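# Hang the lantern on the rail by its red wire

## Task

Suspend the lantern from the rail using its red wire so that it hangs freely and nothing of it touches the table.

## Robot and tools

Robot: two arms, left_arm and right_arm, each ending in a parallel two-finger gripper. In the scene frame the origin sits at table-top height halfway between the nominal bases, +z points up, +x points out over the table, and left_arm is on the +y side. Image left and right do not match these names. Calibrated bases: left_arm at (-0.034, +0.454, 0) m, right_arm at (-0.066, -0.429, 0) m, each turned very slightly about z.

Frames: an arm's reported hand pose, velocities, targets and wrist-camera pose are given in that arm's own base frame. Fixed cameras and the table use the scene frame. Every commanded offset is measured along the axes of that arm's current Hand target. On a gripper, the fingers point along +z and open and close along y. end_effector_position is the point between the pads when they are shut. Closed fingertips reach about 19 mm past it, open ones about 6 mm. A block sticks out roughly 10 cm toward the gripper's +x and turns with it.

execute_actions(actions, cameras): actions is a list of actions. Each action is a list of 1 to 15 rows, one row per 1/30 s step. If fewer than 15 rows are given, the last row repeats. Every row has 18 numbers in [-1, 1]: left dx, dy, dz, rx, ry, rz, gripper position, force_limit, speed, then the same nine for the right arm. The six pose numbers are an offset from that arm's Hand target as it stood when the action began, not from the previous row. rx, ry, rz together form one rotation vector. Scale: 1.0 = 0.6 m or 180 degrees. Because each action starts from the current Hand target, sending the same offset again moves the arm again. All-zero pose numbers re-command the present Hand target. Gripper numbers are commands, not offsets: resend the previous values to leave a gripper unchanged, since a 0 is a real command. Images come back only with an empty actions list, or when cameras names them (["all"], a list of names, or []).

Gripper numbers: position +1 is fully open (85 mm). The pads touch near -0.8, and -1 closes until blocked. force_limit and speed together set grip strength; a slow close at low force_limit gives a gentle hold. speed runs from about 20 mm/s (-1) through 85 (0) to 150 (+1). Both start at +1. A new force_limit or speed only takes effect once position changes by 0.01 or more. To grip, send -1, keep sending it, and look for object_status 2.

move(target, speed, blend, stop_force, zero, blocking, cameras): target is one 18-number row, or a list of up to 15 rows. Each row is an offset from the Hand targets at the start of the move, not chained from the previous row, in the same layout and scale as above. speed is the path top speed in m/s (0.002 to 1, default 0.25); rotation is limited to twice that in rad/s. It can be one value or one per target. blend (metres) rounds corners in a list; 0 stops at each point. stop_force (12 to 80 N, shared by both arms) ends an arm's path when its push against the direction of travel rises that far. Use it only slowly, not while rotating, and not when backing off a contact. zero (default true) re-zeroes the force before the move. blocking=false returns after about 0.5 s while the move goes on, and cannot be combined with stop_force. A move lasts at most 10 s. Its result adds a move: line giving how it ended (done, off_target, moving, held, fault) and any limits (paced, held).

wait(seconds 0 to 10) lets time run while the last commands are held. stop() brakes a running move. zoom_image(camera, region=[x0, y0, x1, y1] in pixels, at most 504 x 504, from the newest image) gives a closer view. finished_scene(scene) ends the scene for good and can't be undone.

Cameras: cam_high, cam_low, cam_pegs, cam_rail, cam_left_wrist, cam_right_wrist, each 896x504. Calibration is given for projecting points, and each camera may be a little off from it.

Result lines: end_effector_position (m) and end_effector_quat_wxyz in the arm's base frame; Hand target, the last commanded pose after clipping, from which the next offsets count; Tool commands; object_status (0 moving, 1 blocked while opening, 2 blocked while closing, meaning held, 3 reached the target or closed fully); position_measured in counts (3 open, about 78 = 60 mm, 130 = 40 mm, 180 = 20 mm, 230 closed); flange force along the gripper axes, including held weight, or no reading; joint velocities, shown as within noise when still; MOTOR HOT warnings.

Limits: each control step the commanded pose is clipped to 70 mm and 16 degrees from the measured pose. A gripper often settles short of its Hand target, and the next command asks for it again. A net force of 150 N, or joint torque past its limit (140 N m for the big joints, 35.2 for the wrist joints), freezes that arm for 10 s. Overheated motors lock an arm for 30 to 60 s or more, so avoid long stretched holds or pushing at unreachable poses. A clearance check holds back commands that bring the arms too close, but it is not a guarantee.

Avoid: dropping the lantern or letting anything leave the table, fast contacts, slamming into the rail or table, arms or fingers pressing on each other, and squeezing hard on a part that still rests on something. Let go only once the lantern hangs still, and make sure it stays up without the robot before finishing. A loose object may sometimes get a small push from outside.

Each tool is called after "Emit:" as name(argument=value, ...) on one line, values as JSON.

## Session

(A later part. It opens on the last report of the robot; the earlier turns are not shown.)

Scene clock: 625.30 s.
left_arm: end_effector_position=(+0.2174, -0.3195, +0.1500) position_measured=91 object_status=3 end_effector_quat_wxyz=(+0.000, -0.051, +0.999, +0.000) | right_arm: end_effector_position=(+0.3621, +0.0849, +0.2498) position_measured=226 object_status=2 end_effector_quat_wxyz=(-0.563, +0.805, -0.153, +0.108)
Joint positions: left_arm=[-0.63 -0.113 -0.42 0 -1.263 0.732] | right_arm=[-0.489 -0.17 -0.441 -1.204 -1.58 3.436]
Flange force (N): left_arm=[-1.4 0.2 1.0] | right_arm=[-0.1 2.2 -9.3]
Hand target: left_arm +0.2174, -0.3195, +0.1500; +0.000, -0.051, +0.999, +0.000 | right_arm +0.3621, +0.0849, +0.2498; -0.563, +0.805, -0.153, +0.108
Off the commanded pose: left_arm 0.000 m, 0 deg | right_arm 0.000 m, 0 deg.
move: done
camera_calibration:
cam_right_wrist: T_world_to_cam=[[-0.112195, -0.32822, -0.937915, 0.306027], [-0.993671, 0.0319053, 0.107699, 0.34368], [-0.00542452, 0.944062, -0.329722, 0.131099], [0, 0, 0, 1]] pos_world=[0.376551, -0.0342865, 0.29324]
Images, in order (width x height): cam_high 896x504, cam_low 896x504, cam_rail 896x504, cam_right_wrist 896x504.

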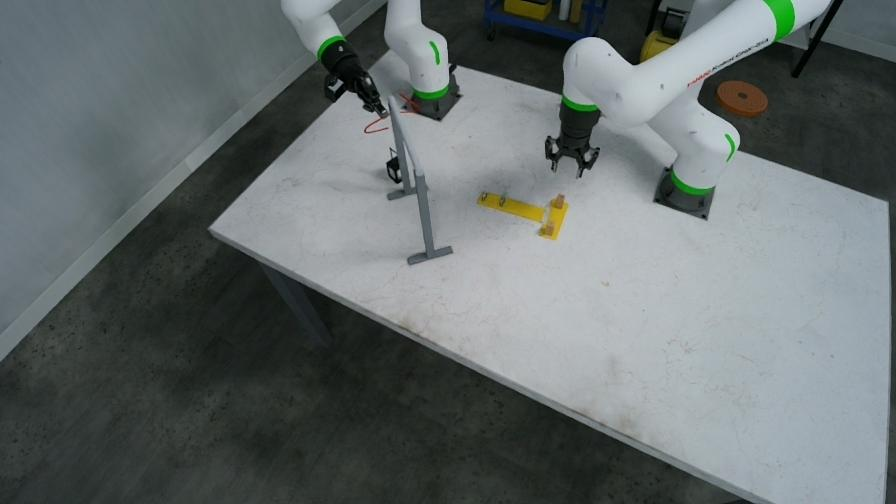

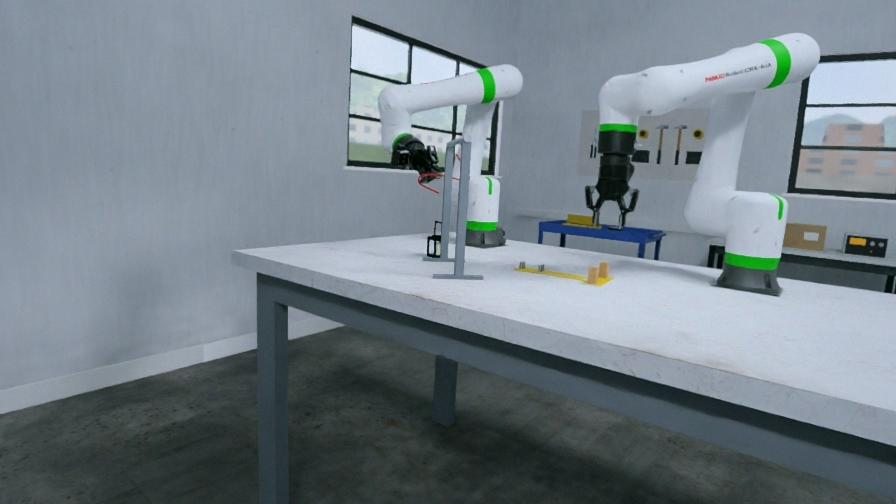

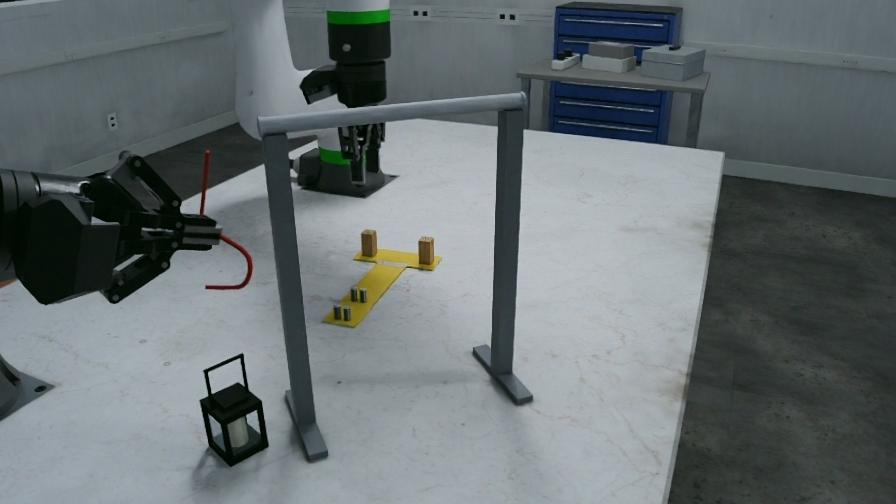

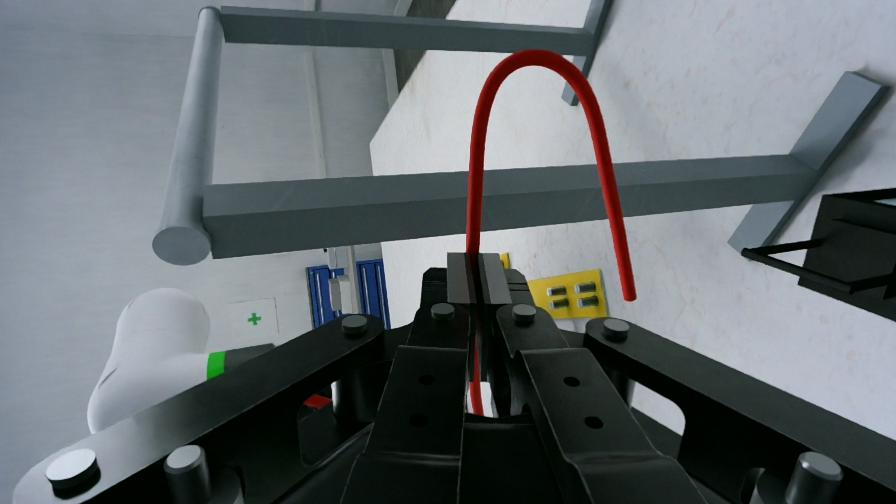

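Emit:
move(target=[0,0,0,0,0,0,0.3,0.5,-0.5,0.0065,0.1825,0.0728,0,0,0,-1,0,-1], speed=0.08, stop_force=12, cameras=["cam_right_wrist","cam_rail"])

Emit:
zoom_image(camera="cam_rail", region=[140, 250, 340, 480])

Scene clock: 644.53 s.
left_arm: end_effector_position=(+0.2174, -0.3195, +0.1500) position_measured=91 object_status=3 end_effector_quat_wxyz=(+0.000, -0.051, +0.999, +0.000) | right_arm: end_effector_position=(+0.3672, +0.0867, +0.1319) position_measured=226 object_status=2 end_effector_quat_wxyz=(-0.563, +0.805, -0.153, +0.108)
Joint positions: left_arm=[-0.63 -0.113 -0.42 0 -1.263 0.732] | right_arm=[-0.485 0.104 -0.532 -1.226 -1.448 3.776]
Flange force (N): left_arm=[-1.4 1.4 0.9] | right_arm=[-1.5 1.1 -8.4]
Hand target: left_arm +0.2174, -0.3195, +0.1500; +0.000, -0.051, +0.999, +0.000 | right_arm +0.3672, +0.0867, +0.1319; -0.563, +0.805, -0.153, +0.108
Off the commanded pose: left_arm 0.000 m, 0 deg | right_arm 0.000 m, 0 deg.
move: done
camera_calibration:
cam_right_wrist: T_world_to_cam=[[-0.112288, -0.328129, -0.937935, 0.196609], [-0.993661, 0.031926, 0.107791, 0.361272], [-0.00542473, 0.944093, -0.329633, 0.0906321], [0, 0, 0, 1]] pos_world=[0.38155, -0.032586, 0.17534]
Images, in order (width x height): cam_rail 896x504, cam_right_wrist 896x504.

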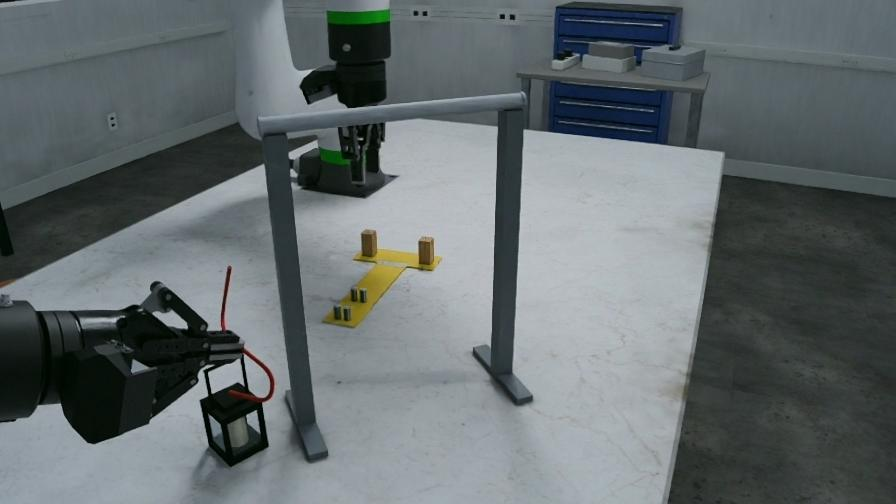

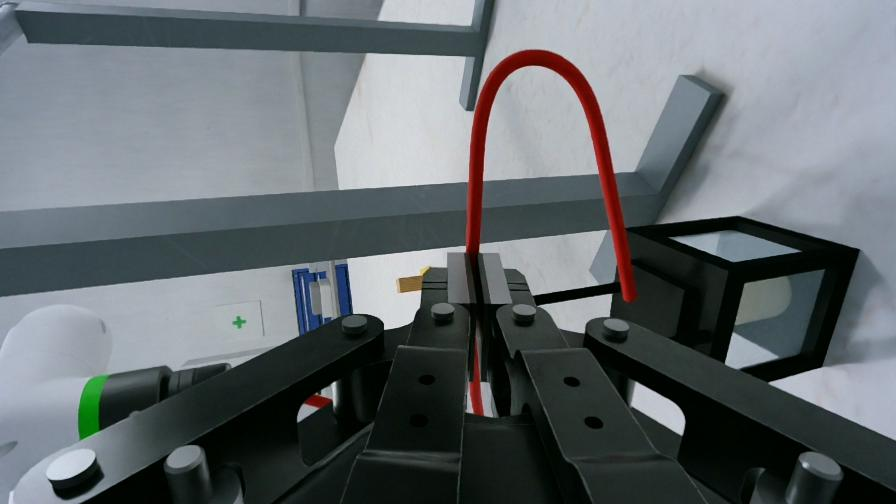

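Scaled by 2.191.

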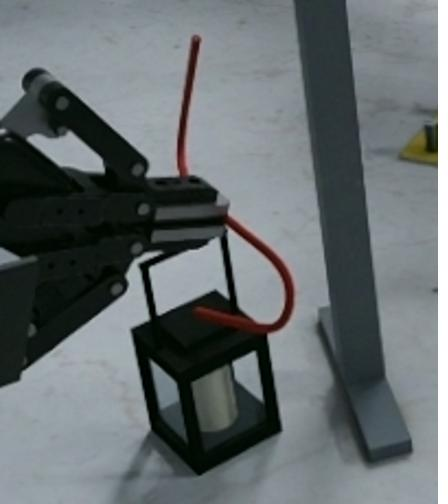

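Emit:
move(target=[0,0,0,0,0,0,0.3,0.5,-0.5,-0.0917,0,0,0,0,0,-1,0,-1], speed=0.04, stop_force=12, cameras=["cam_right_wrist","cam_rail"])

Emit:
zoom_image(camera="cam_rail", region=[140, 250, 340, 480])

Scene clock: 653.90 s.
left_arm: end_effector_position=(+0.2174, -0.3195, +0.1500) position_measured=91 object_status=3 end_effector_quat_wxyz=(+0.000, -0.051, +0.999, +0.000) | right_arm: end_effector_position=(+0.3160, +0.1069, +0.1319) position_measured=226 object_status=2 end_effector_quat_wxyz=(-0.563, +0.805, -0.153, +0.108)
Joint positions: left_arm=[-0.63 -0.113 -0.42 0 -1.263 0.732] | right_arm=[-0.503 -0.02 -0.665 -1.217 -1.458 3.79]
Flange force (N): left_arm=[-0.9 1.4 0.7] | right_arm=[-1.4 2.0 -9.4]
Hand target: left_arm +0.2174, -0.3195, +0.1500; +0.000, -0.051, +0.999, +0.000 | right_arm +0.3160, +0.1069, +0.1319; -0.563, +0.805, -0.153, +0.108
Off the commanded pose: left_arm 0.000 m, 0 deg | right_arm 0.000 m, 0 deg.
move: done
camera_calibration:
cam_right_wrist: T_world_to_cam=[[-0.112195, -0.328131, -0.937946, 0.197492], [-0.993671, 0.0318952, 0.107703, 0.309767], [-0.00542477, 0.944093, -0.329633, 0.0711892], [0, 0, 0, 1]] pos_world=[0.330351, -0.0122861, 0.17534]
Images, in order (width x height): cam_rail 896x504, cam_right_wrist 896x504.

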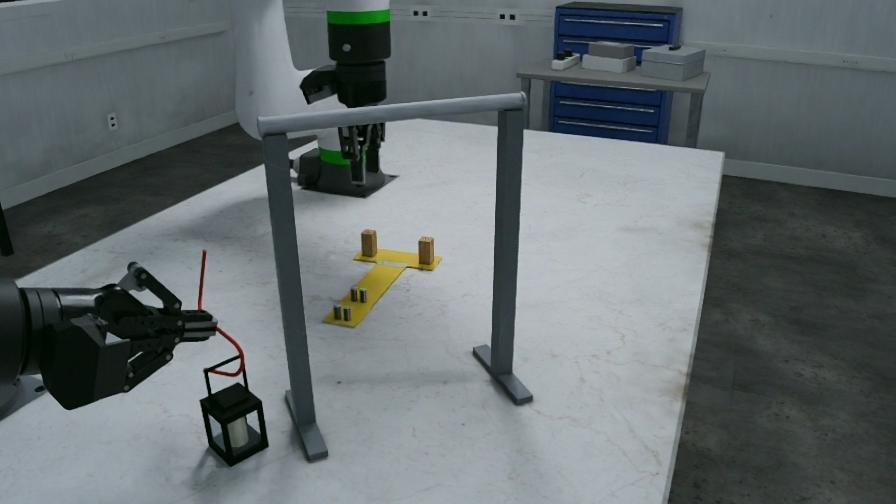

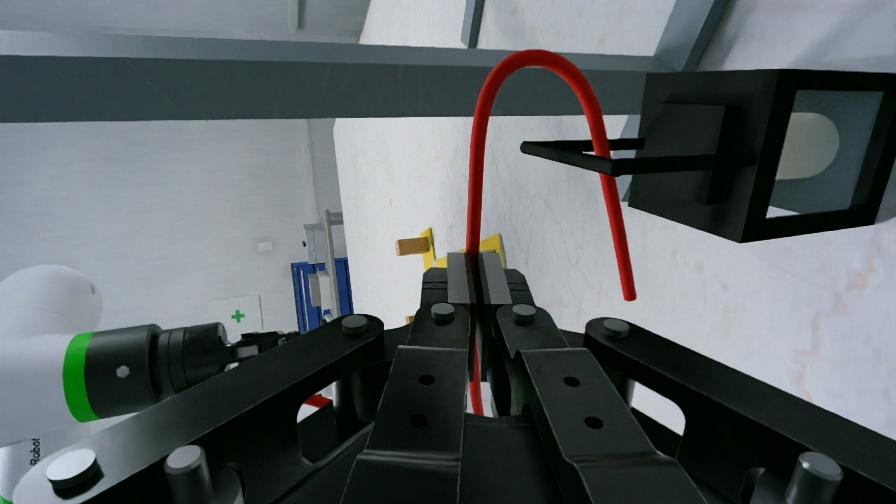

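Scaled by 2.191.

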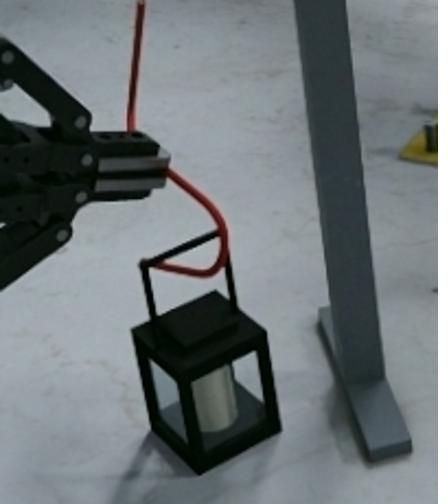

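Emit:
move(target=[[0,0,0,0,0,0,0.3,0.5,-0.5,0.04,-0.04,0,0,0,0.25,-1,0,-1],[0,0,0,0,0,0,0.3,0.5,-0.5,0.103,-0.0467,0,0,0,0.5,-1,0,-1]], speed=0.12, blend=[0.006,0], cameras=["cam_right_wrist","cam_rail"])

Emit:
zoom_image(camera="cam_rail", region=[140, 250, 340, 480])

Scene clock: 675.00 s.
left_arm: end_effector_position=(+0.2174, -0.3195, +0.1500) position_measured=91 object_status=3 end_effector_quat_wxyz=(+0.000, -0.051, +0.999, +0.000) | right_arm: end_effector_position=(+0.3770, +0.0932, +0.1583) position_measured=226 object_status=2 end_effector_quat_wxyz=(+0.474, -0.461, +0.677, +0.322)
Joint positions: left_arm=[-0.63 -0.113 -0.42 0 -1.263 0.732] | right_arm=[-0.455 0.044 -0.506 -1.232 -1.453 2.116]
Flange force (N): left_arm=[-1.1 1.1 0.3] | right_arm=[2.5 2.6 -10.4]
Hand target: left_arm +0.2174, -0.3195, +0.1500; +0.000, -0.051, +0.999, +0.000 | right_arm +0.3770, +0.0931, +0.1583; +0.474, -0.461, +0.677, +0.322
Off the commanded pose: left_arm 0.000 m, 0 deg | right_arm 0.000 m, 0 deg.
move: done
camera_calibration:
cam_right_wrist: T_world_to_cam=[[-0.932925, 0.35979, -0.0141974, 0.32371], [-0.0171661, -0.0050573, 0.99984, -0.137906], [0.359661, 0.93302, 0.0108943, -0.0972945], [0, 0, 0, 1]] pos_world=[0.334623, -0.0263873, 0.14354]
Images, in order (width x height): cam_rail 896x504, cam_right_wrist 896x504.

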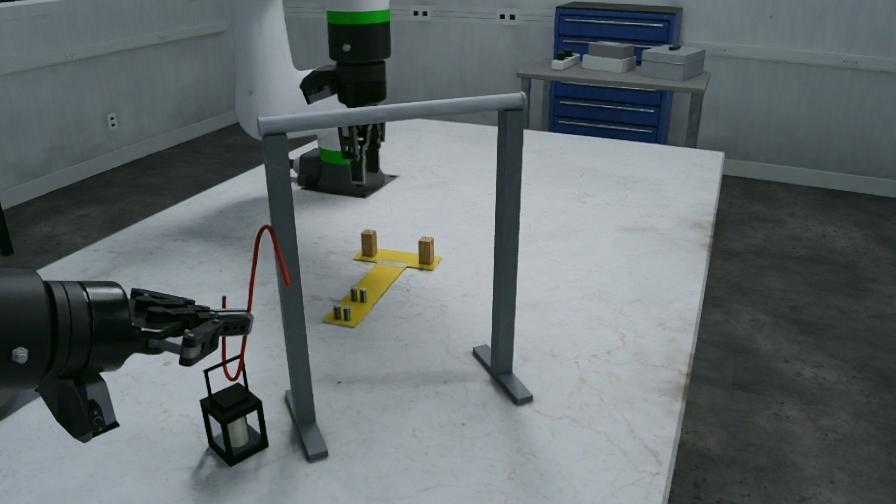

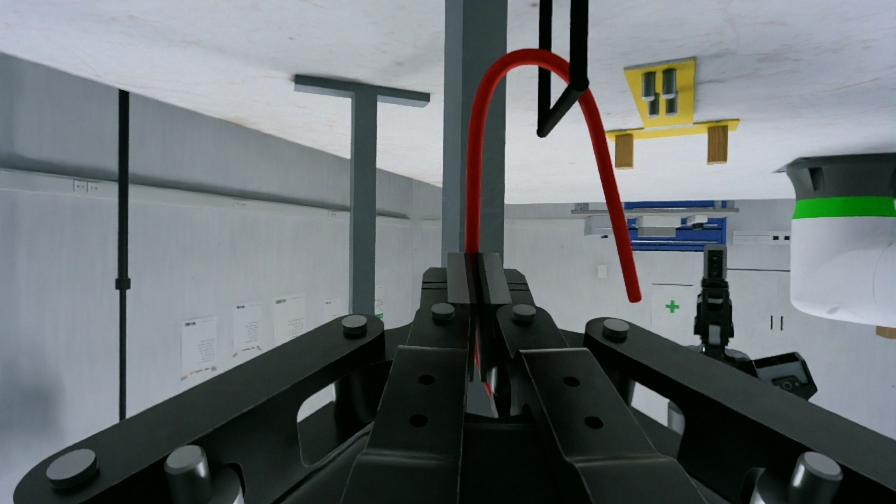

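Scaled by 2.191.

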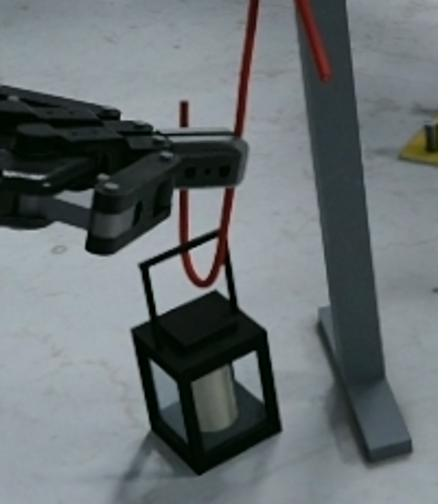

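Emit:
move(target=[0,0,0,0,0,0,0.3,0.5,-0.5,-0.047,0,-0.0171,0,0,0,-1,0,-1], speed=0.03, cameras=["cam_right_wrist","cam_rail"])

Emit:
zoom_image(camera="cam_rail", region=[140, 220, 340, 480])

Scene clock: 681.77 s.
left_arm: end_effector_position=(+0.2174, -0.3195, +0.1500) position_measured=91 object_status=3 end_effector_quat_wxyz=(+0.000, -0.051, +0.999, +0.000) | right_arm: end_effector_position=(+0.3770, +0.0932, +0.1883) position_measured=226 object_status=2 end_effector_quat_wxyz=(+0.474, -0.461, +0.677, +0.322)
Joint positions: left_arm=[-0.63 -0.113 -0.42 0 -1.263 0.732] | right_arm=[-0.452 -0.028 -0.485 -1.224 -1.482 2.027]
Flange force (N): left_arm=[-1.8 1.2 0.2] | right_arm=[5.3 2.1 -10.1]
Hand target: left_arm +0.2174, -0.3195, +0.1500; +0.000, -0.051, +0.999, +0.000 | right_arm +0.3770, +0.0932, +0.1883; +0.474, -0.461, +0.677, +0.322
Off the commanded pose: left_arm 0.000 m, 0 deg | right_arm 0.000 m, 0 deg.
move: done
camera_calibration:
cam_right_wrist: T_world_to_cam=[[-0.932938, 0.359756, -0.0142339, 0.324052], [-0.0171636, -0.00495041, 0.99984, -0.167901], [0.359628, 0.933033, 0.0107931, -0.0975565], [0, 0, 0, 1]] pos_world=[0.334522, -0.0263872, 0.173539]
Images, in order (width x height): cam_rail 896x504, cam_right_wrist 896x504.

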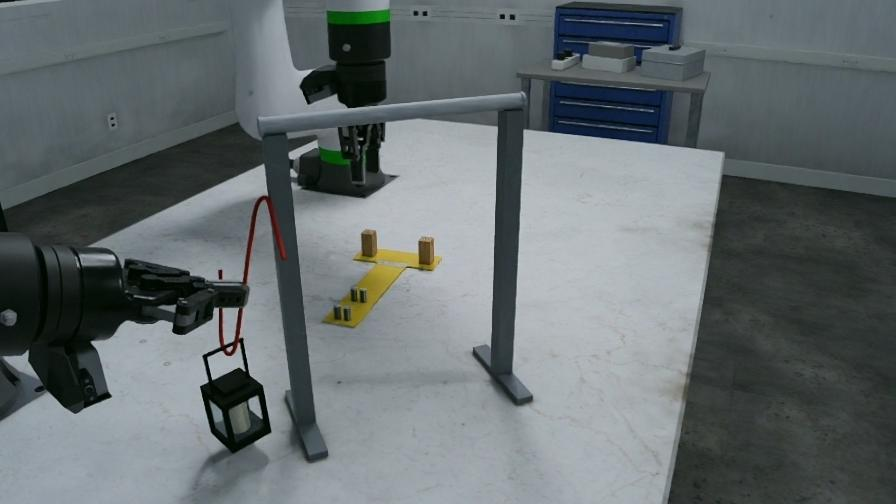

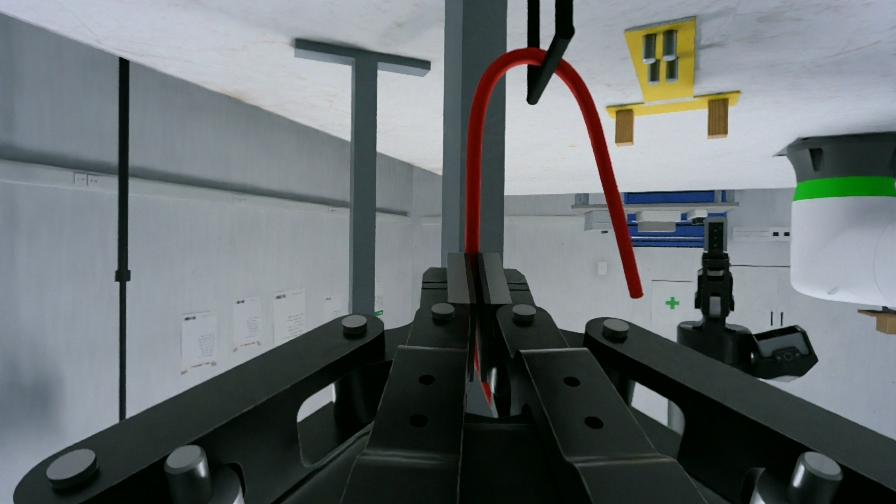

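Scaled by 1.938.

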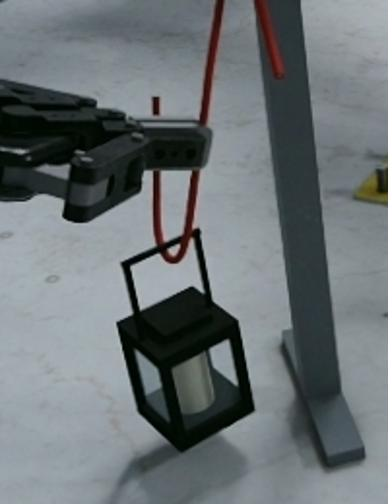

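Emit:
move(target=[[0,0,0,0,0,0,0.3,0.5,-0.5,-0.1437,0,-0.0523,0,0,0,-1,0,-1],[0,0,0,0,0,0,0.3,0.5,-0.5,-0.1593,0.1917,-0.1067,0.1836,-0.0434,-0.0662,-1,0,-1],[0,0,0,0,0,0,0.3,0.5,-0.5,-0.2905,0.1997,0.2047,0.3671,-0.0867,-0.1324,-1,0,-1]], speed=0.14, blend=[0.02,0.04,0], cameras=["cam_right_wrist","cam_rail","cam_high","cam_left_wrist","cam_pegs"])

Scene clock: 752.53 s.
left_arm: end_effector_position=(+0.2174, -0.3195, +0.1500) position_measured=91 object_status=3 end_effector_quat_wxyz=(+0.000, -0.051, +0.999, +0.000) | right_arm: end_effector_position=(+0.2778, +0.1700, +0.3047) position_measured=226 object_status=2 end_effector_quat_wxyz=(+0.692, -0.343, +0.633, +0.047)
Joint positions: left_arm=[-0.63 -0.113 -0.42 0 -1.263 0.732] | right_arm=[-1.213 -1.708 -0.985 -1.68 -1.75 1.27]
Flange force (N): left_arm=[-1.6 1.6 0.5] | right_arm=no reading
Hand target: left_arm +0.2174, -0.3195, +0.1500; +0.000, -0.051, +0.999, +0.000 | right_arm +0.2778, +0.1700, +0.3047; +0.692, -0.343, +0.633, +0.047 (not the last commanded pose)
Off the commanded pose: left_arm 0.000 m, 0 deg | right_arm 0.140 m, 29 deg.
move: held (right_arm; a check stopped the path); path passed 2 of 3 targets; limits=held
pose unreachable (right arm): on one or more control steps of this call, first in action 0 (counted from 0), this arm could not follow its commanded pose, so it was not sent that pose on those steps. It may still have moved: this result reports where it is.
cause: moving toward the commanded pose would bring two parts of the arm too close to each other (joints 2 (shoulder) to 5 (wrist pitch) lie between them).
camera_calibration:
cam_left_wrist: T_world_to_cam=[[-0.116515, 0.993092, 0.0138802, 0.346353], [0.940158, 0.105777, 0.323904, -0.196967], [0.320199, 0.0507892, -0.945988, 0.220468], [0, 0, 0, 1]] pos_world=[0.154941, -0.334323, 0.267551]
cam_right_wrist: T_world_to_cam=[[-0.499302, 0.752982, -0.428619, 0.144488], [-0.485307, 0.166759, 0.858294, -0.1416], [0.717756, 0.63656, 0.282165, -0.266583], [0, 0, 0, 1]] pos_world=[0.194765, 0.0845122, 0.258685]
Images, in order (width x height): cam_high 896x504, cam_pegs 896x504, cam_rail 896x504, cam_left_wrist 896x504, cam_right_wrist 896x504.

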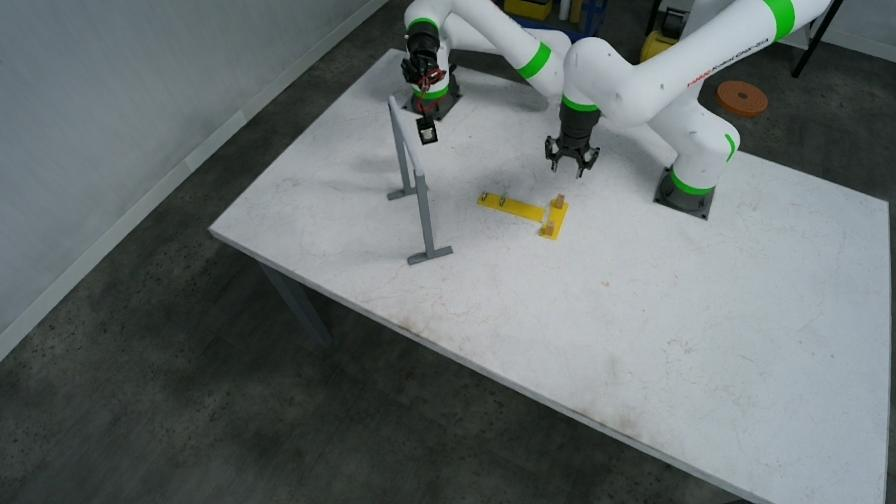

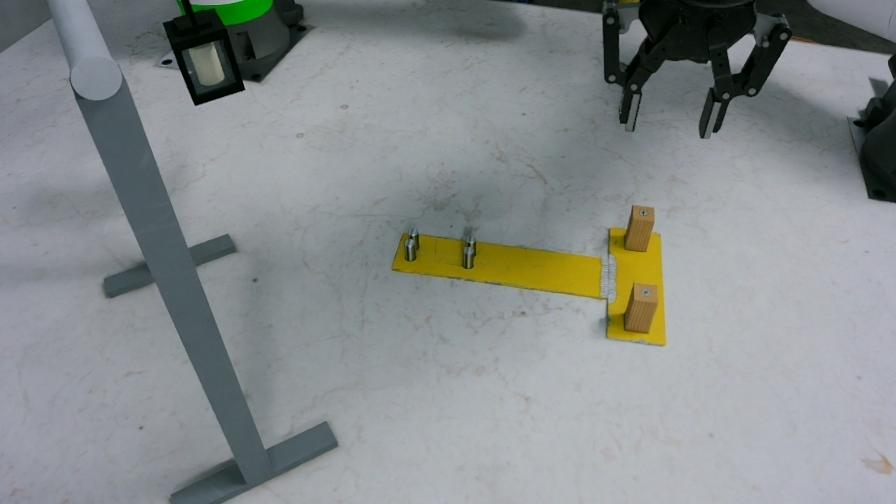

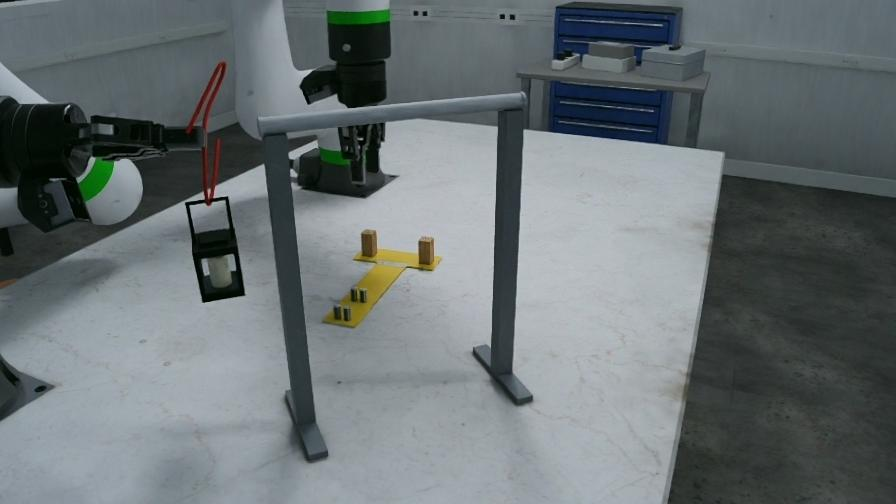

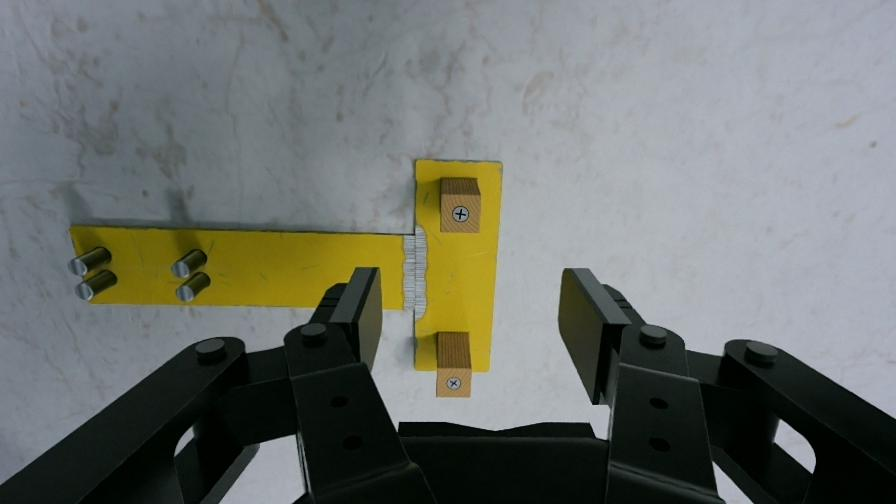

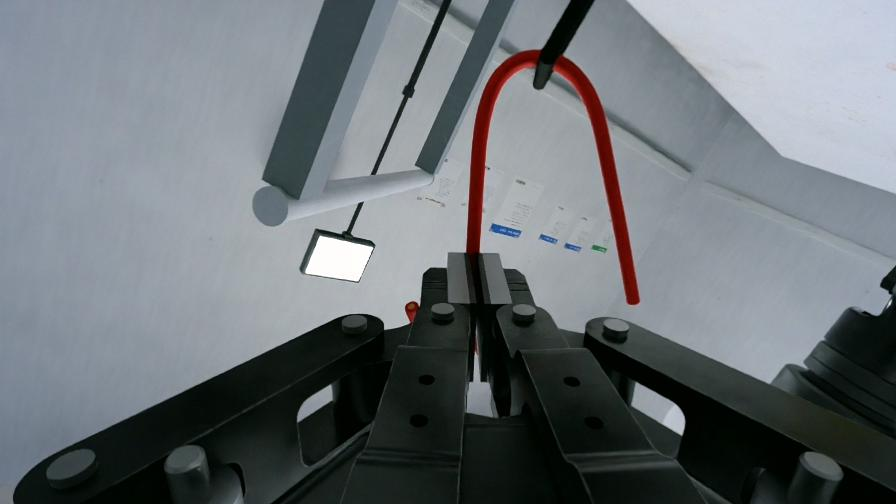

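Emit:
move(target=[[0,0,0,0,0,0,0.3,0.5,-0.5,0.0382,-0.0578,-0.0783,-0.0304,0.0124,0.0244,-1,0,-1],[0,0,0,0,0,0,0.3,0.5,-0.5,0.1167,-0.1628,0.0725,-0.2153,0.0523,0.0924,-1,0,-1]], speed=0.14, blend=[0.03,0], cameras=["cam_rail"])

Scene clock: 797.30 s.
left_arm: end_effector_position=(+0.2174, -0.3195, +0.1500) position_measured=91 object_status=3 end_effector_quat_wxyz=(+0.000, -0.051, +0.999, +0.000) | right_arm: end_effector_position=(+0.3768, +0.0930, +0.2799) position_measured=226 object_status=2 end_effector_quat_wxyz=(+0.473, -0.461, +0.678, +0.323)
Joint positions: left_arm=[-0.63 -0.113 -0.42 0 -1.263 0.732] | right_arm=[-0.448 -0.192 -0.381 -1.213 -1.575 1.771]
Flange force (N): left_arm=[-1.2 0.9 0.8] | right_arm=[2.3 0.3 -9.0]
Hand target: left_arm +0.2174, -0.3195, +0.1500; +0.000, -0.051, +0.999, +0.000 | right_arm +0.3768, +0.0930, +0.2799; +0.473, -0.461, +0.678, +0.323
Off the commanded pose: left_arm 0.000 m, 0 deg | right_arm 0.000 m, 0 deg.
move: done
Images, in order (width x height): cam_rail 896x504.

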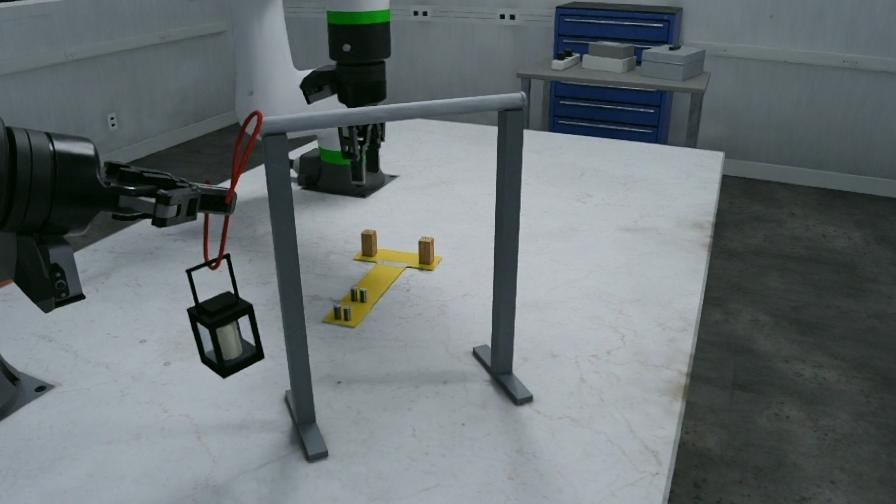

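Emit:
move(target=[[0,0,0,0,0,0,0.3,0.5,-0.5,0.0424,-0.0491,-0.1165,0,0,0,-1,0,-1],[0,0,0,0,0,0,0.3,0.5,-0.5,-0.459,-0.0491,-0.2989,0,0,0,-1,0,-1],[0,0,0,0,0,0,0.3,0.5,-0.5,-0.565,-0.0753,-0.0078,0.1836,-0.0434,-0.0662,-1,0,-1],[0,0,0,0,0,0,0.3,0.5,-0.5,-0.6265,0.1035,0.1616,0.3671,-0.0867,-0.1324,-1,0,-1]], speed=0.18, blend=[0.03,0.05,0.04,0], cameras=["cam_rail","cam_right_wrist","cam_high","cam_pegs"])

Scene clock: 815.10 s.
left_arm: end_effector_position=(+0.2174, -0.3195, +0.1500) position_measured=91 object_status=3 end_effector_quat_wxyz=(+0.000, -0.051, +0.999, +0.000) | right_arm: end_effector_position=(+0.4001, +0.3204, +0.5998) position_measured=226 object_status=2 end_effector_quat_wxyz=(+0.781, -0.209, +0.573, -0.137)
Joint positions: left_arm=[-0.63 -0.113 -0.42 0 -1.263 0.732] | right_arm=[1.291 -0.403 -0.21 -1.377 1.086 2.179]
Flange force (N): left_arm=[-1.6 1.4 0.3] | right_arm=[0.7 -5.3 9.3]
Hand target: left_arm +0.2174, -0.3195, +0.1500; +0.000, -0.051, +0.999, +0.000 | right_arm +0.4001, +0.3204, +0.5998; +0.781, -0.209, +0.573, -0.137
Off the commanded pose: left_arm 0.000 m, 0 deg | right_arm 0.000 m, 0 deg.
move: done; limits=paced
camera_calibration:
cam_right_wrist: T_world_to_cam=[[-0.0239445, 0.867699, -0.496512, 0.0325924], [-0.622763, 0.375571, 0.686376, -0.269406], [0.782044, 0.325644, 0.531378, -0.608955], [0, 0, 0, 1]] pos_world=[0.309234, 0.271203, 0.524682]
Images, in order (width x height): cam_high 896x504, cam_pegs 896x504, cam_rail 896x504, cam_right_wrist 896x504.

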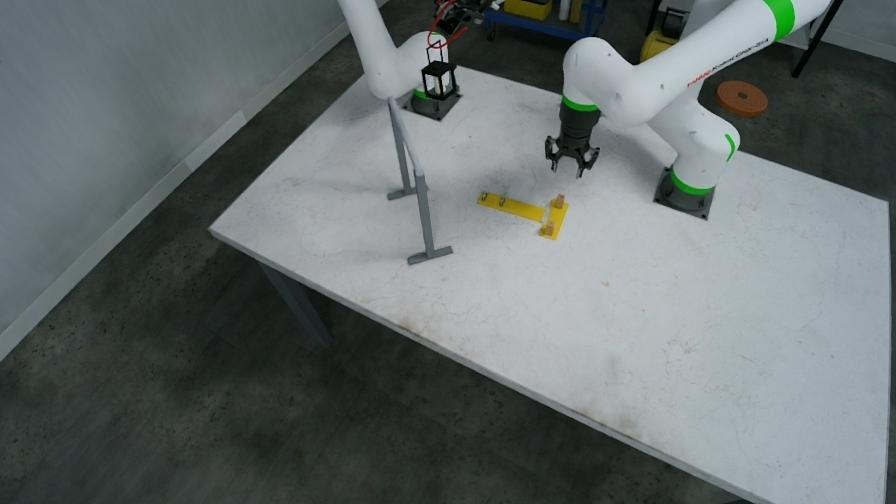

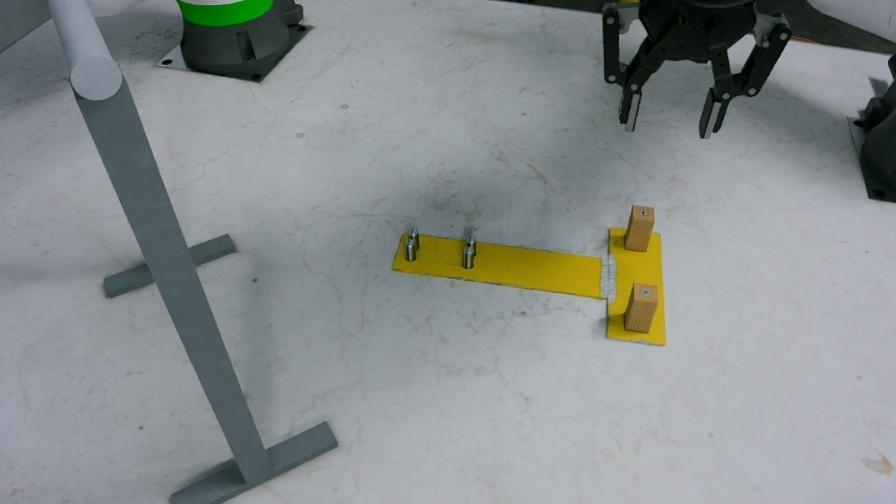

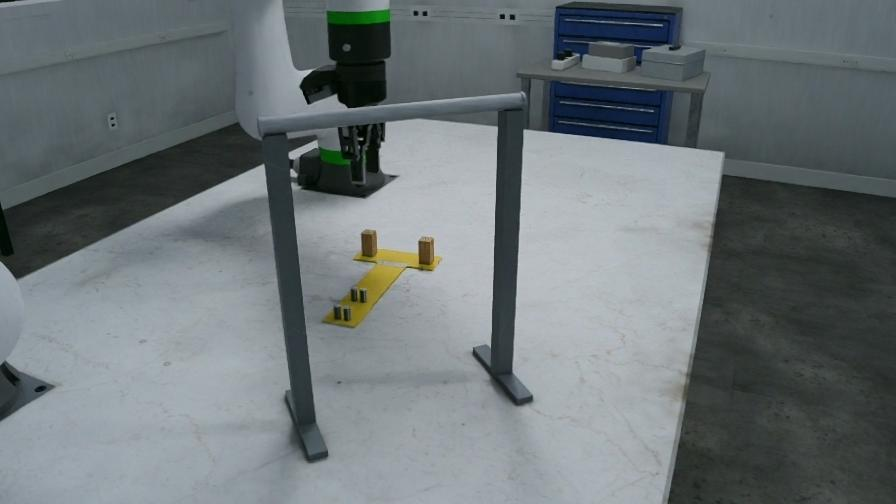

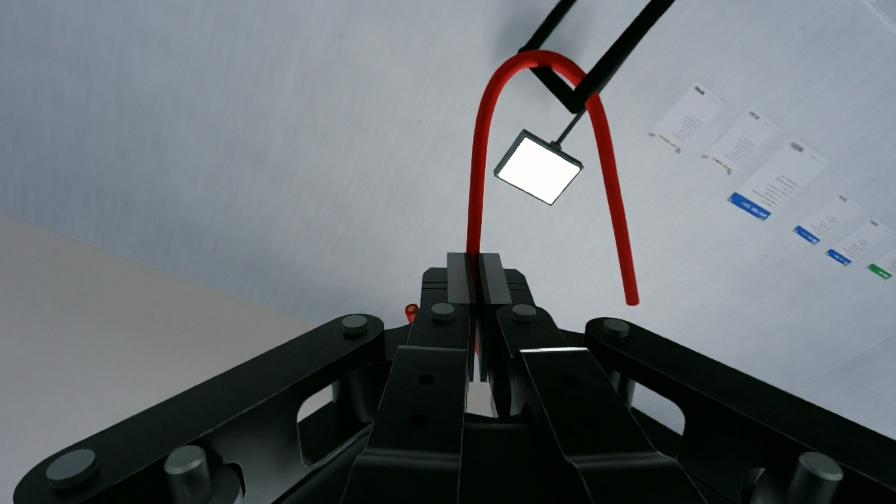

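Emit:
zoom_image(camera="cam_high", region=[390, 0, 510, 110])

Scaled by 4.200.

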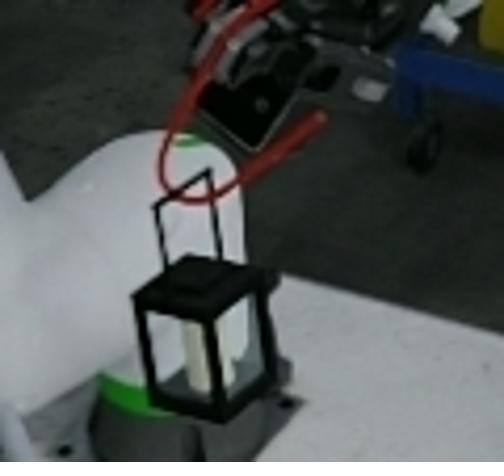

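Emit:
move(target=[0,0,0,0,0,0,0.3,0.5,-0.5,0.2803,0.1533,-0.0958,0,0,0,-1,0,-1], speed=0.15, cameras=["cam_rail","cam_right_wrist","cam_high","cam_pegs","cam_low"])

Scene clock: 823.10 s.
left_arm: end_effector_position=(+0.2174, -0.3195, +0.1500) position_measured=91 object_status=3 end_effector_quat_wxyz=(+0.000, -0.051, +0.999, +0.000) | right_arm: end_effector_position=(+0.3946, +0.3150, +0.3998) position_measured=226 object_status=2 end_effector_quat_wxyz=(+0.781, -0.209, +0.573, -0.137)
Joint positions: left_arm=[-0.63 -0.113 -0.42 0 -1.263 0.732] | right_arm=[1.389 -0.202 -0.569 -1.191 1.345 1.636]
Flange force (N): left_arm=[-1.2 0.7 0.7] | right_arm=[-0.1 -4.6 7.7]
Hand target: left_arm +0.2174, -0.3195, +0.1500; +0.000, -0.051, +0.999, +0.000 | right_arm +0.3946, +0.3150, +0.3998; +0.781, -0.209, +0.573, -0.137
Off the commanded pose: left_arm 0.000 m, 0 deg | right_arm 0.000 m, 0 deg.
move: done
camera_calibration:
cam_right_wrist: T_world_to_cam=[[-0.0239986, 0.867732, -0.496453, -0.0621178], [-0.622761, 0.375496, 0.686419, -0.133591], [0.782044, 0.325645, 0.531378, -0.496673], [0, 0, 0, 1]] pos_world=[0.303734, 0.265803, 0.324782]
Images, in order (width x height): cam_high 896x504, cam_low 896x504, cam_pegs 896x504, cam_rail 896x504, cam_right_wrist 896x504.

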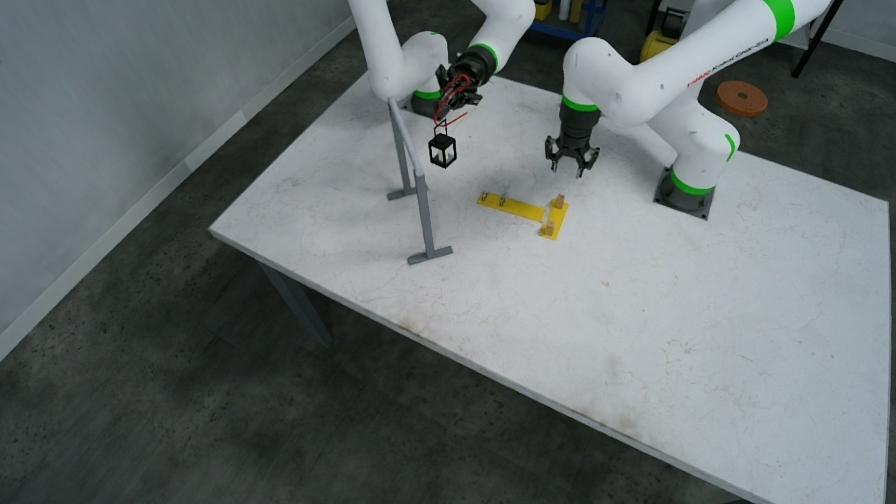

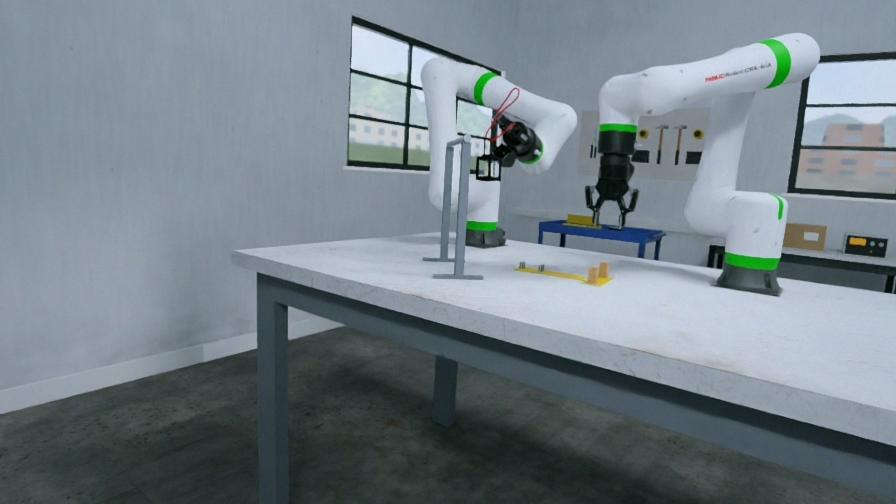

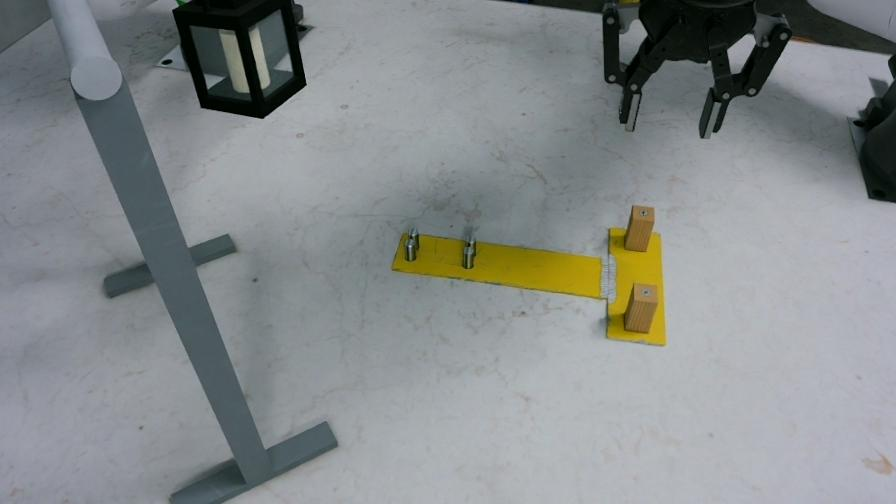

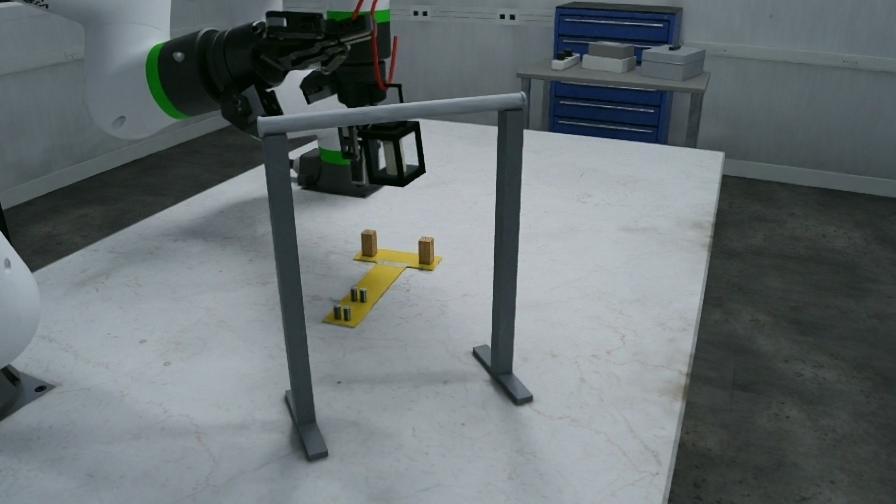

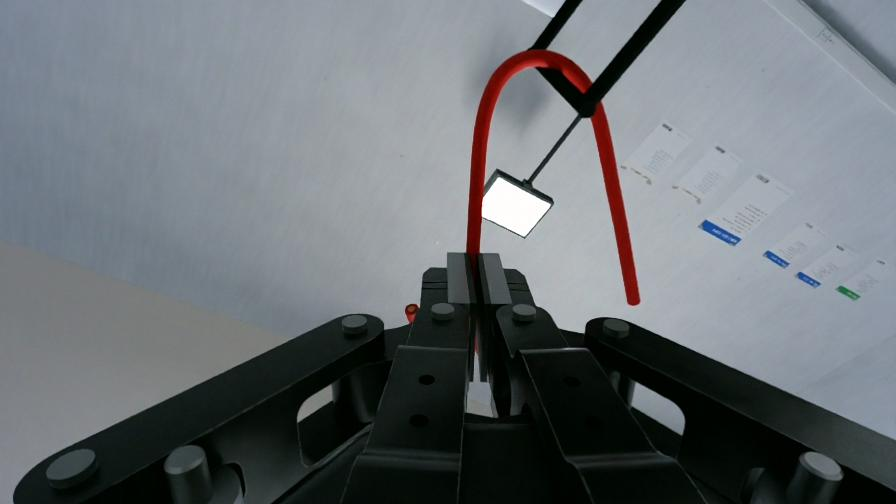

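Emit:
zoom_image(camera="cam_low", region=[430, 60, 580, 200])

Emit:
zoom_image(camera="cam_high", region=[380, 40, 520, 180])

Emit:
zoom_image(camera="cam_rail", region=[230, 0, 450, 200])

Scaled by 3.360.

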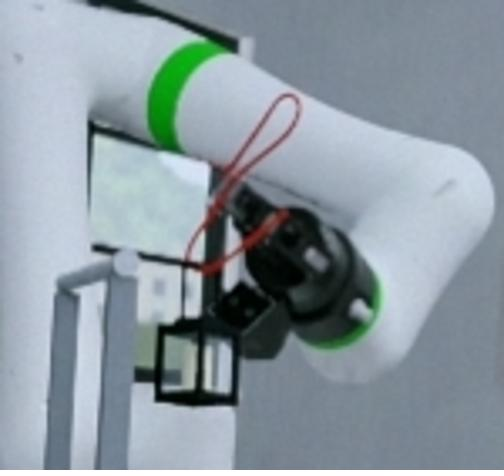

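Scaled by 3.600.

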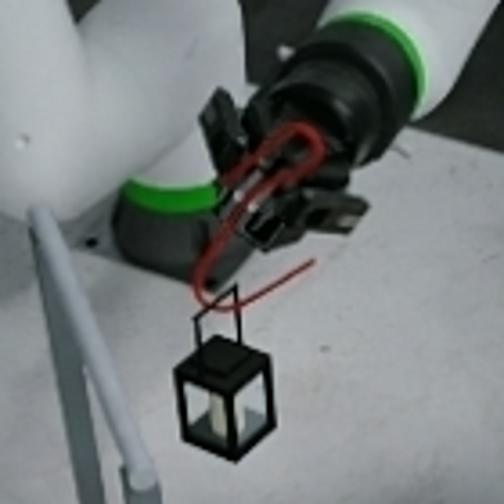

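Scaled by 2.291.

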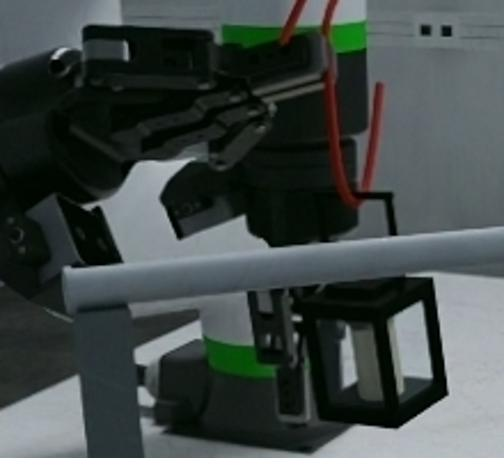

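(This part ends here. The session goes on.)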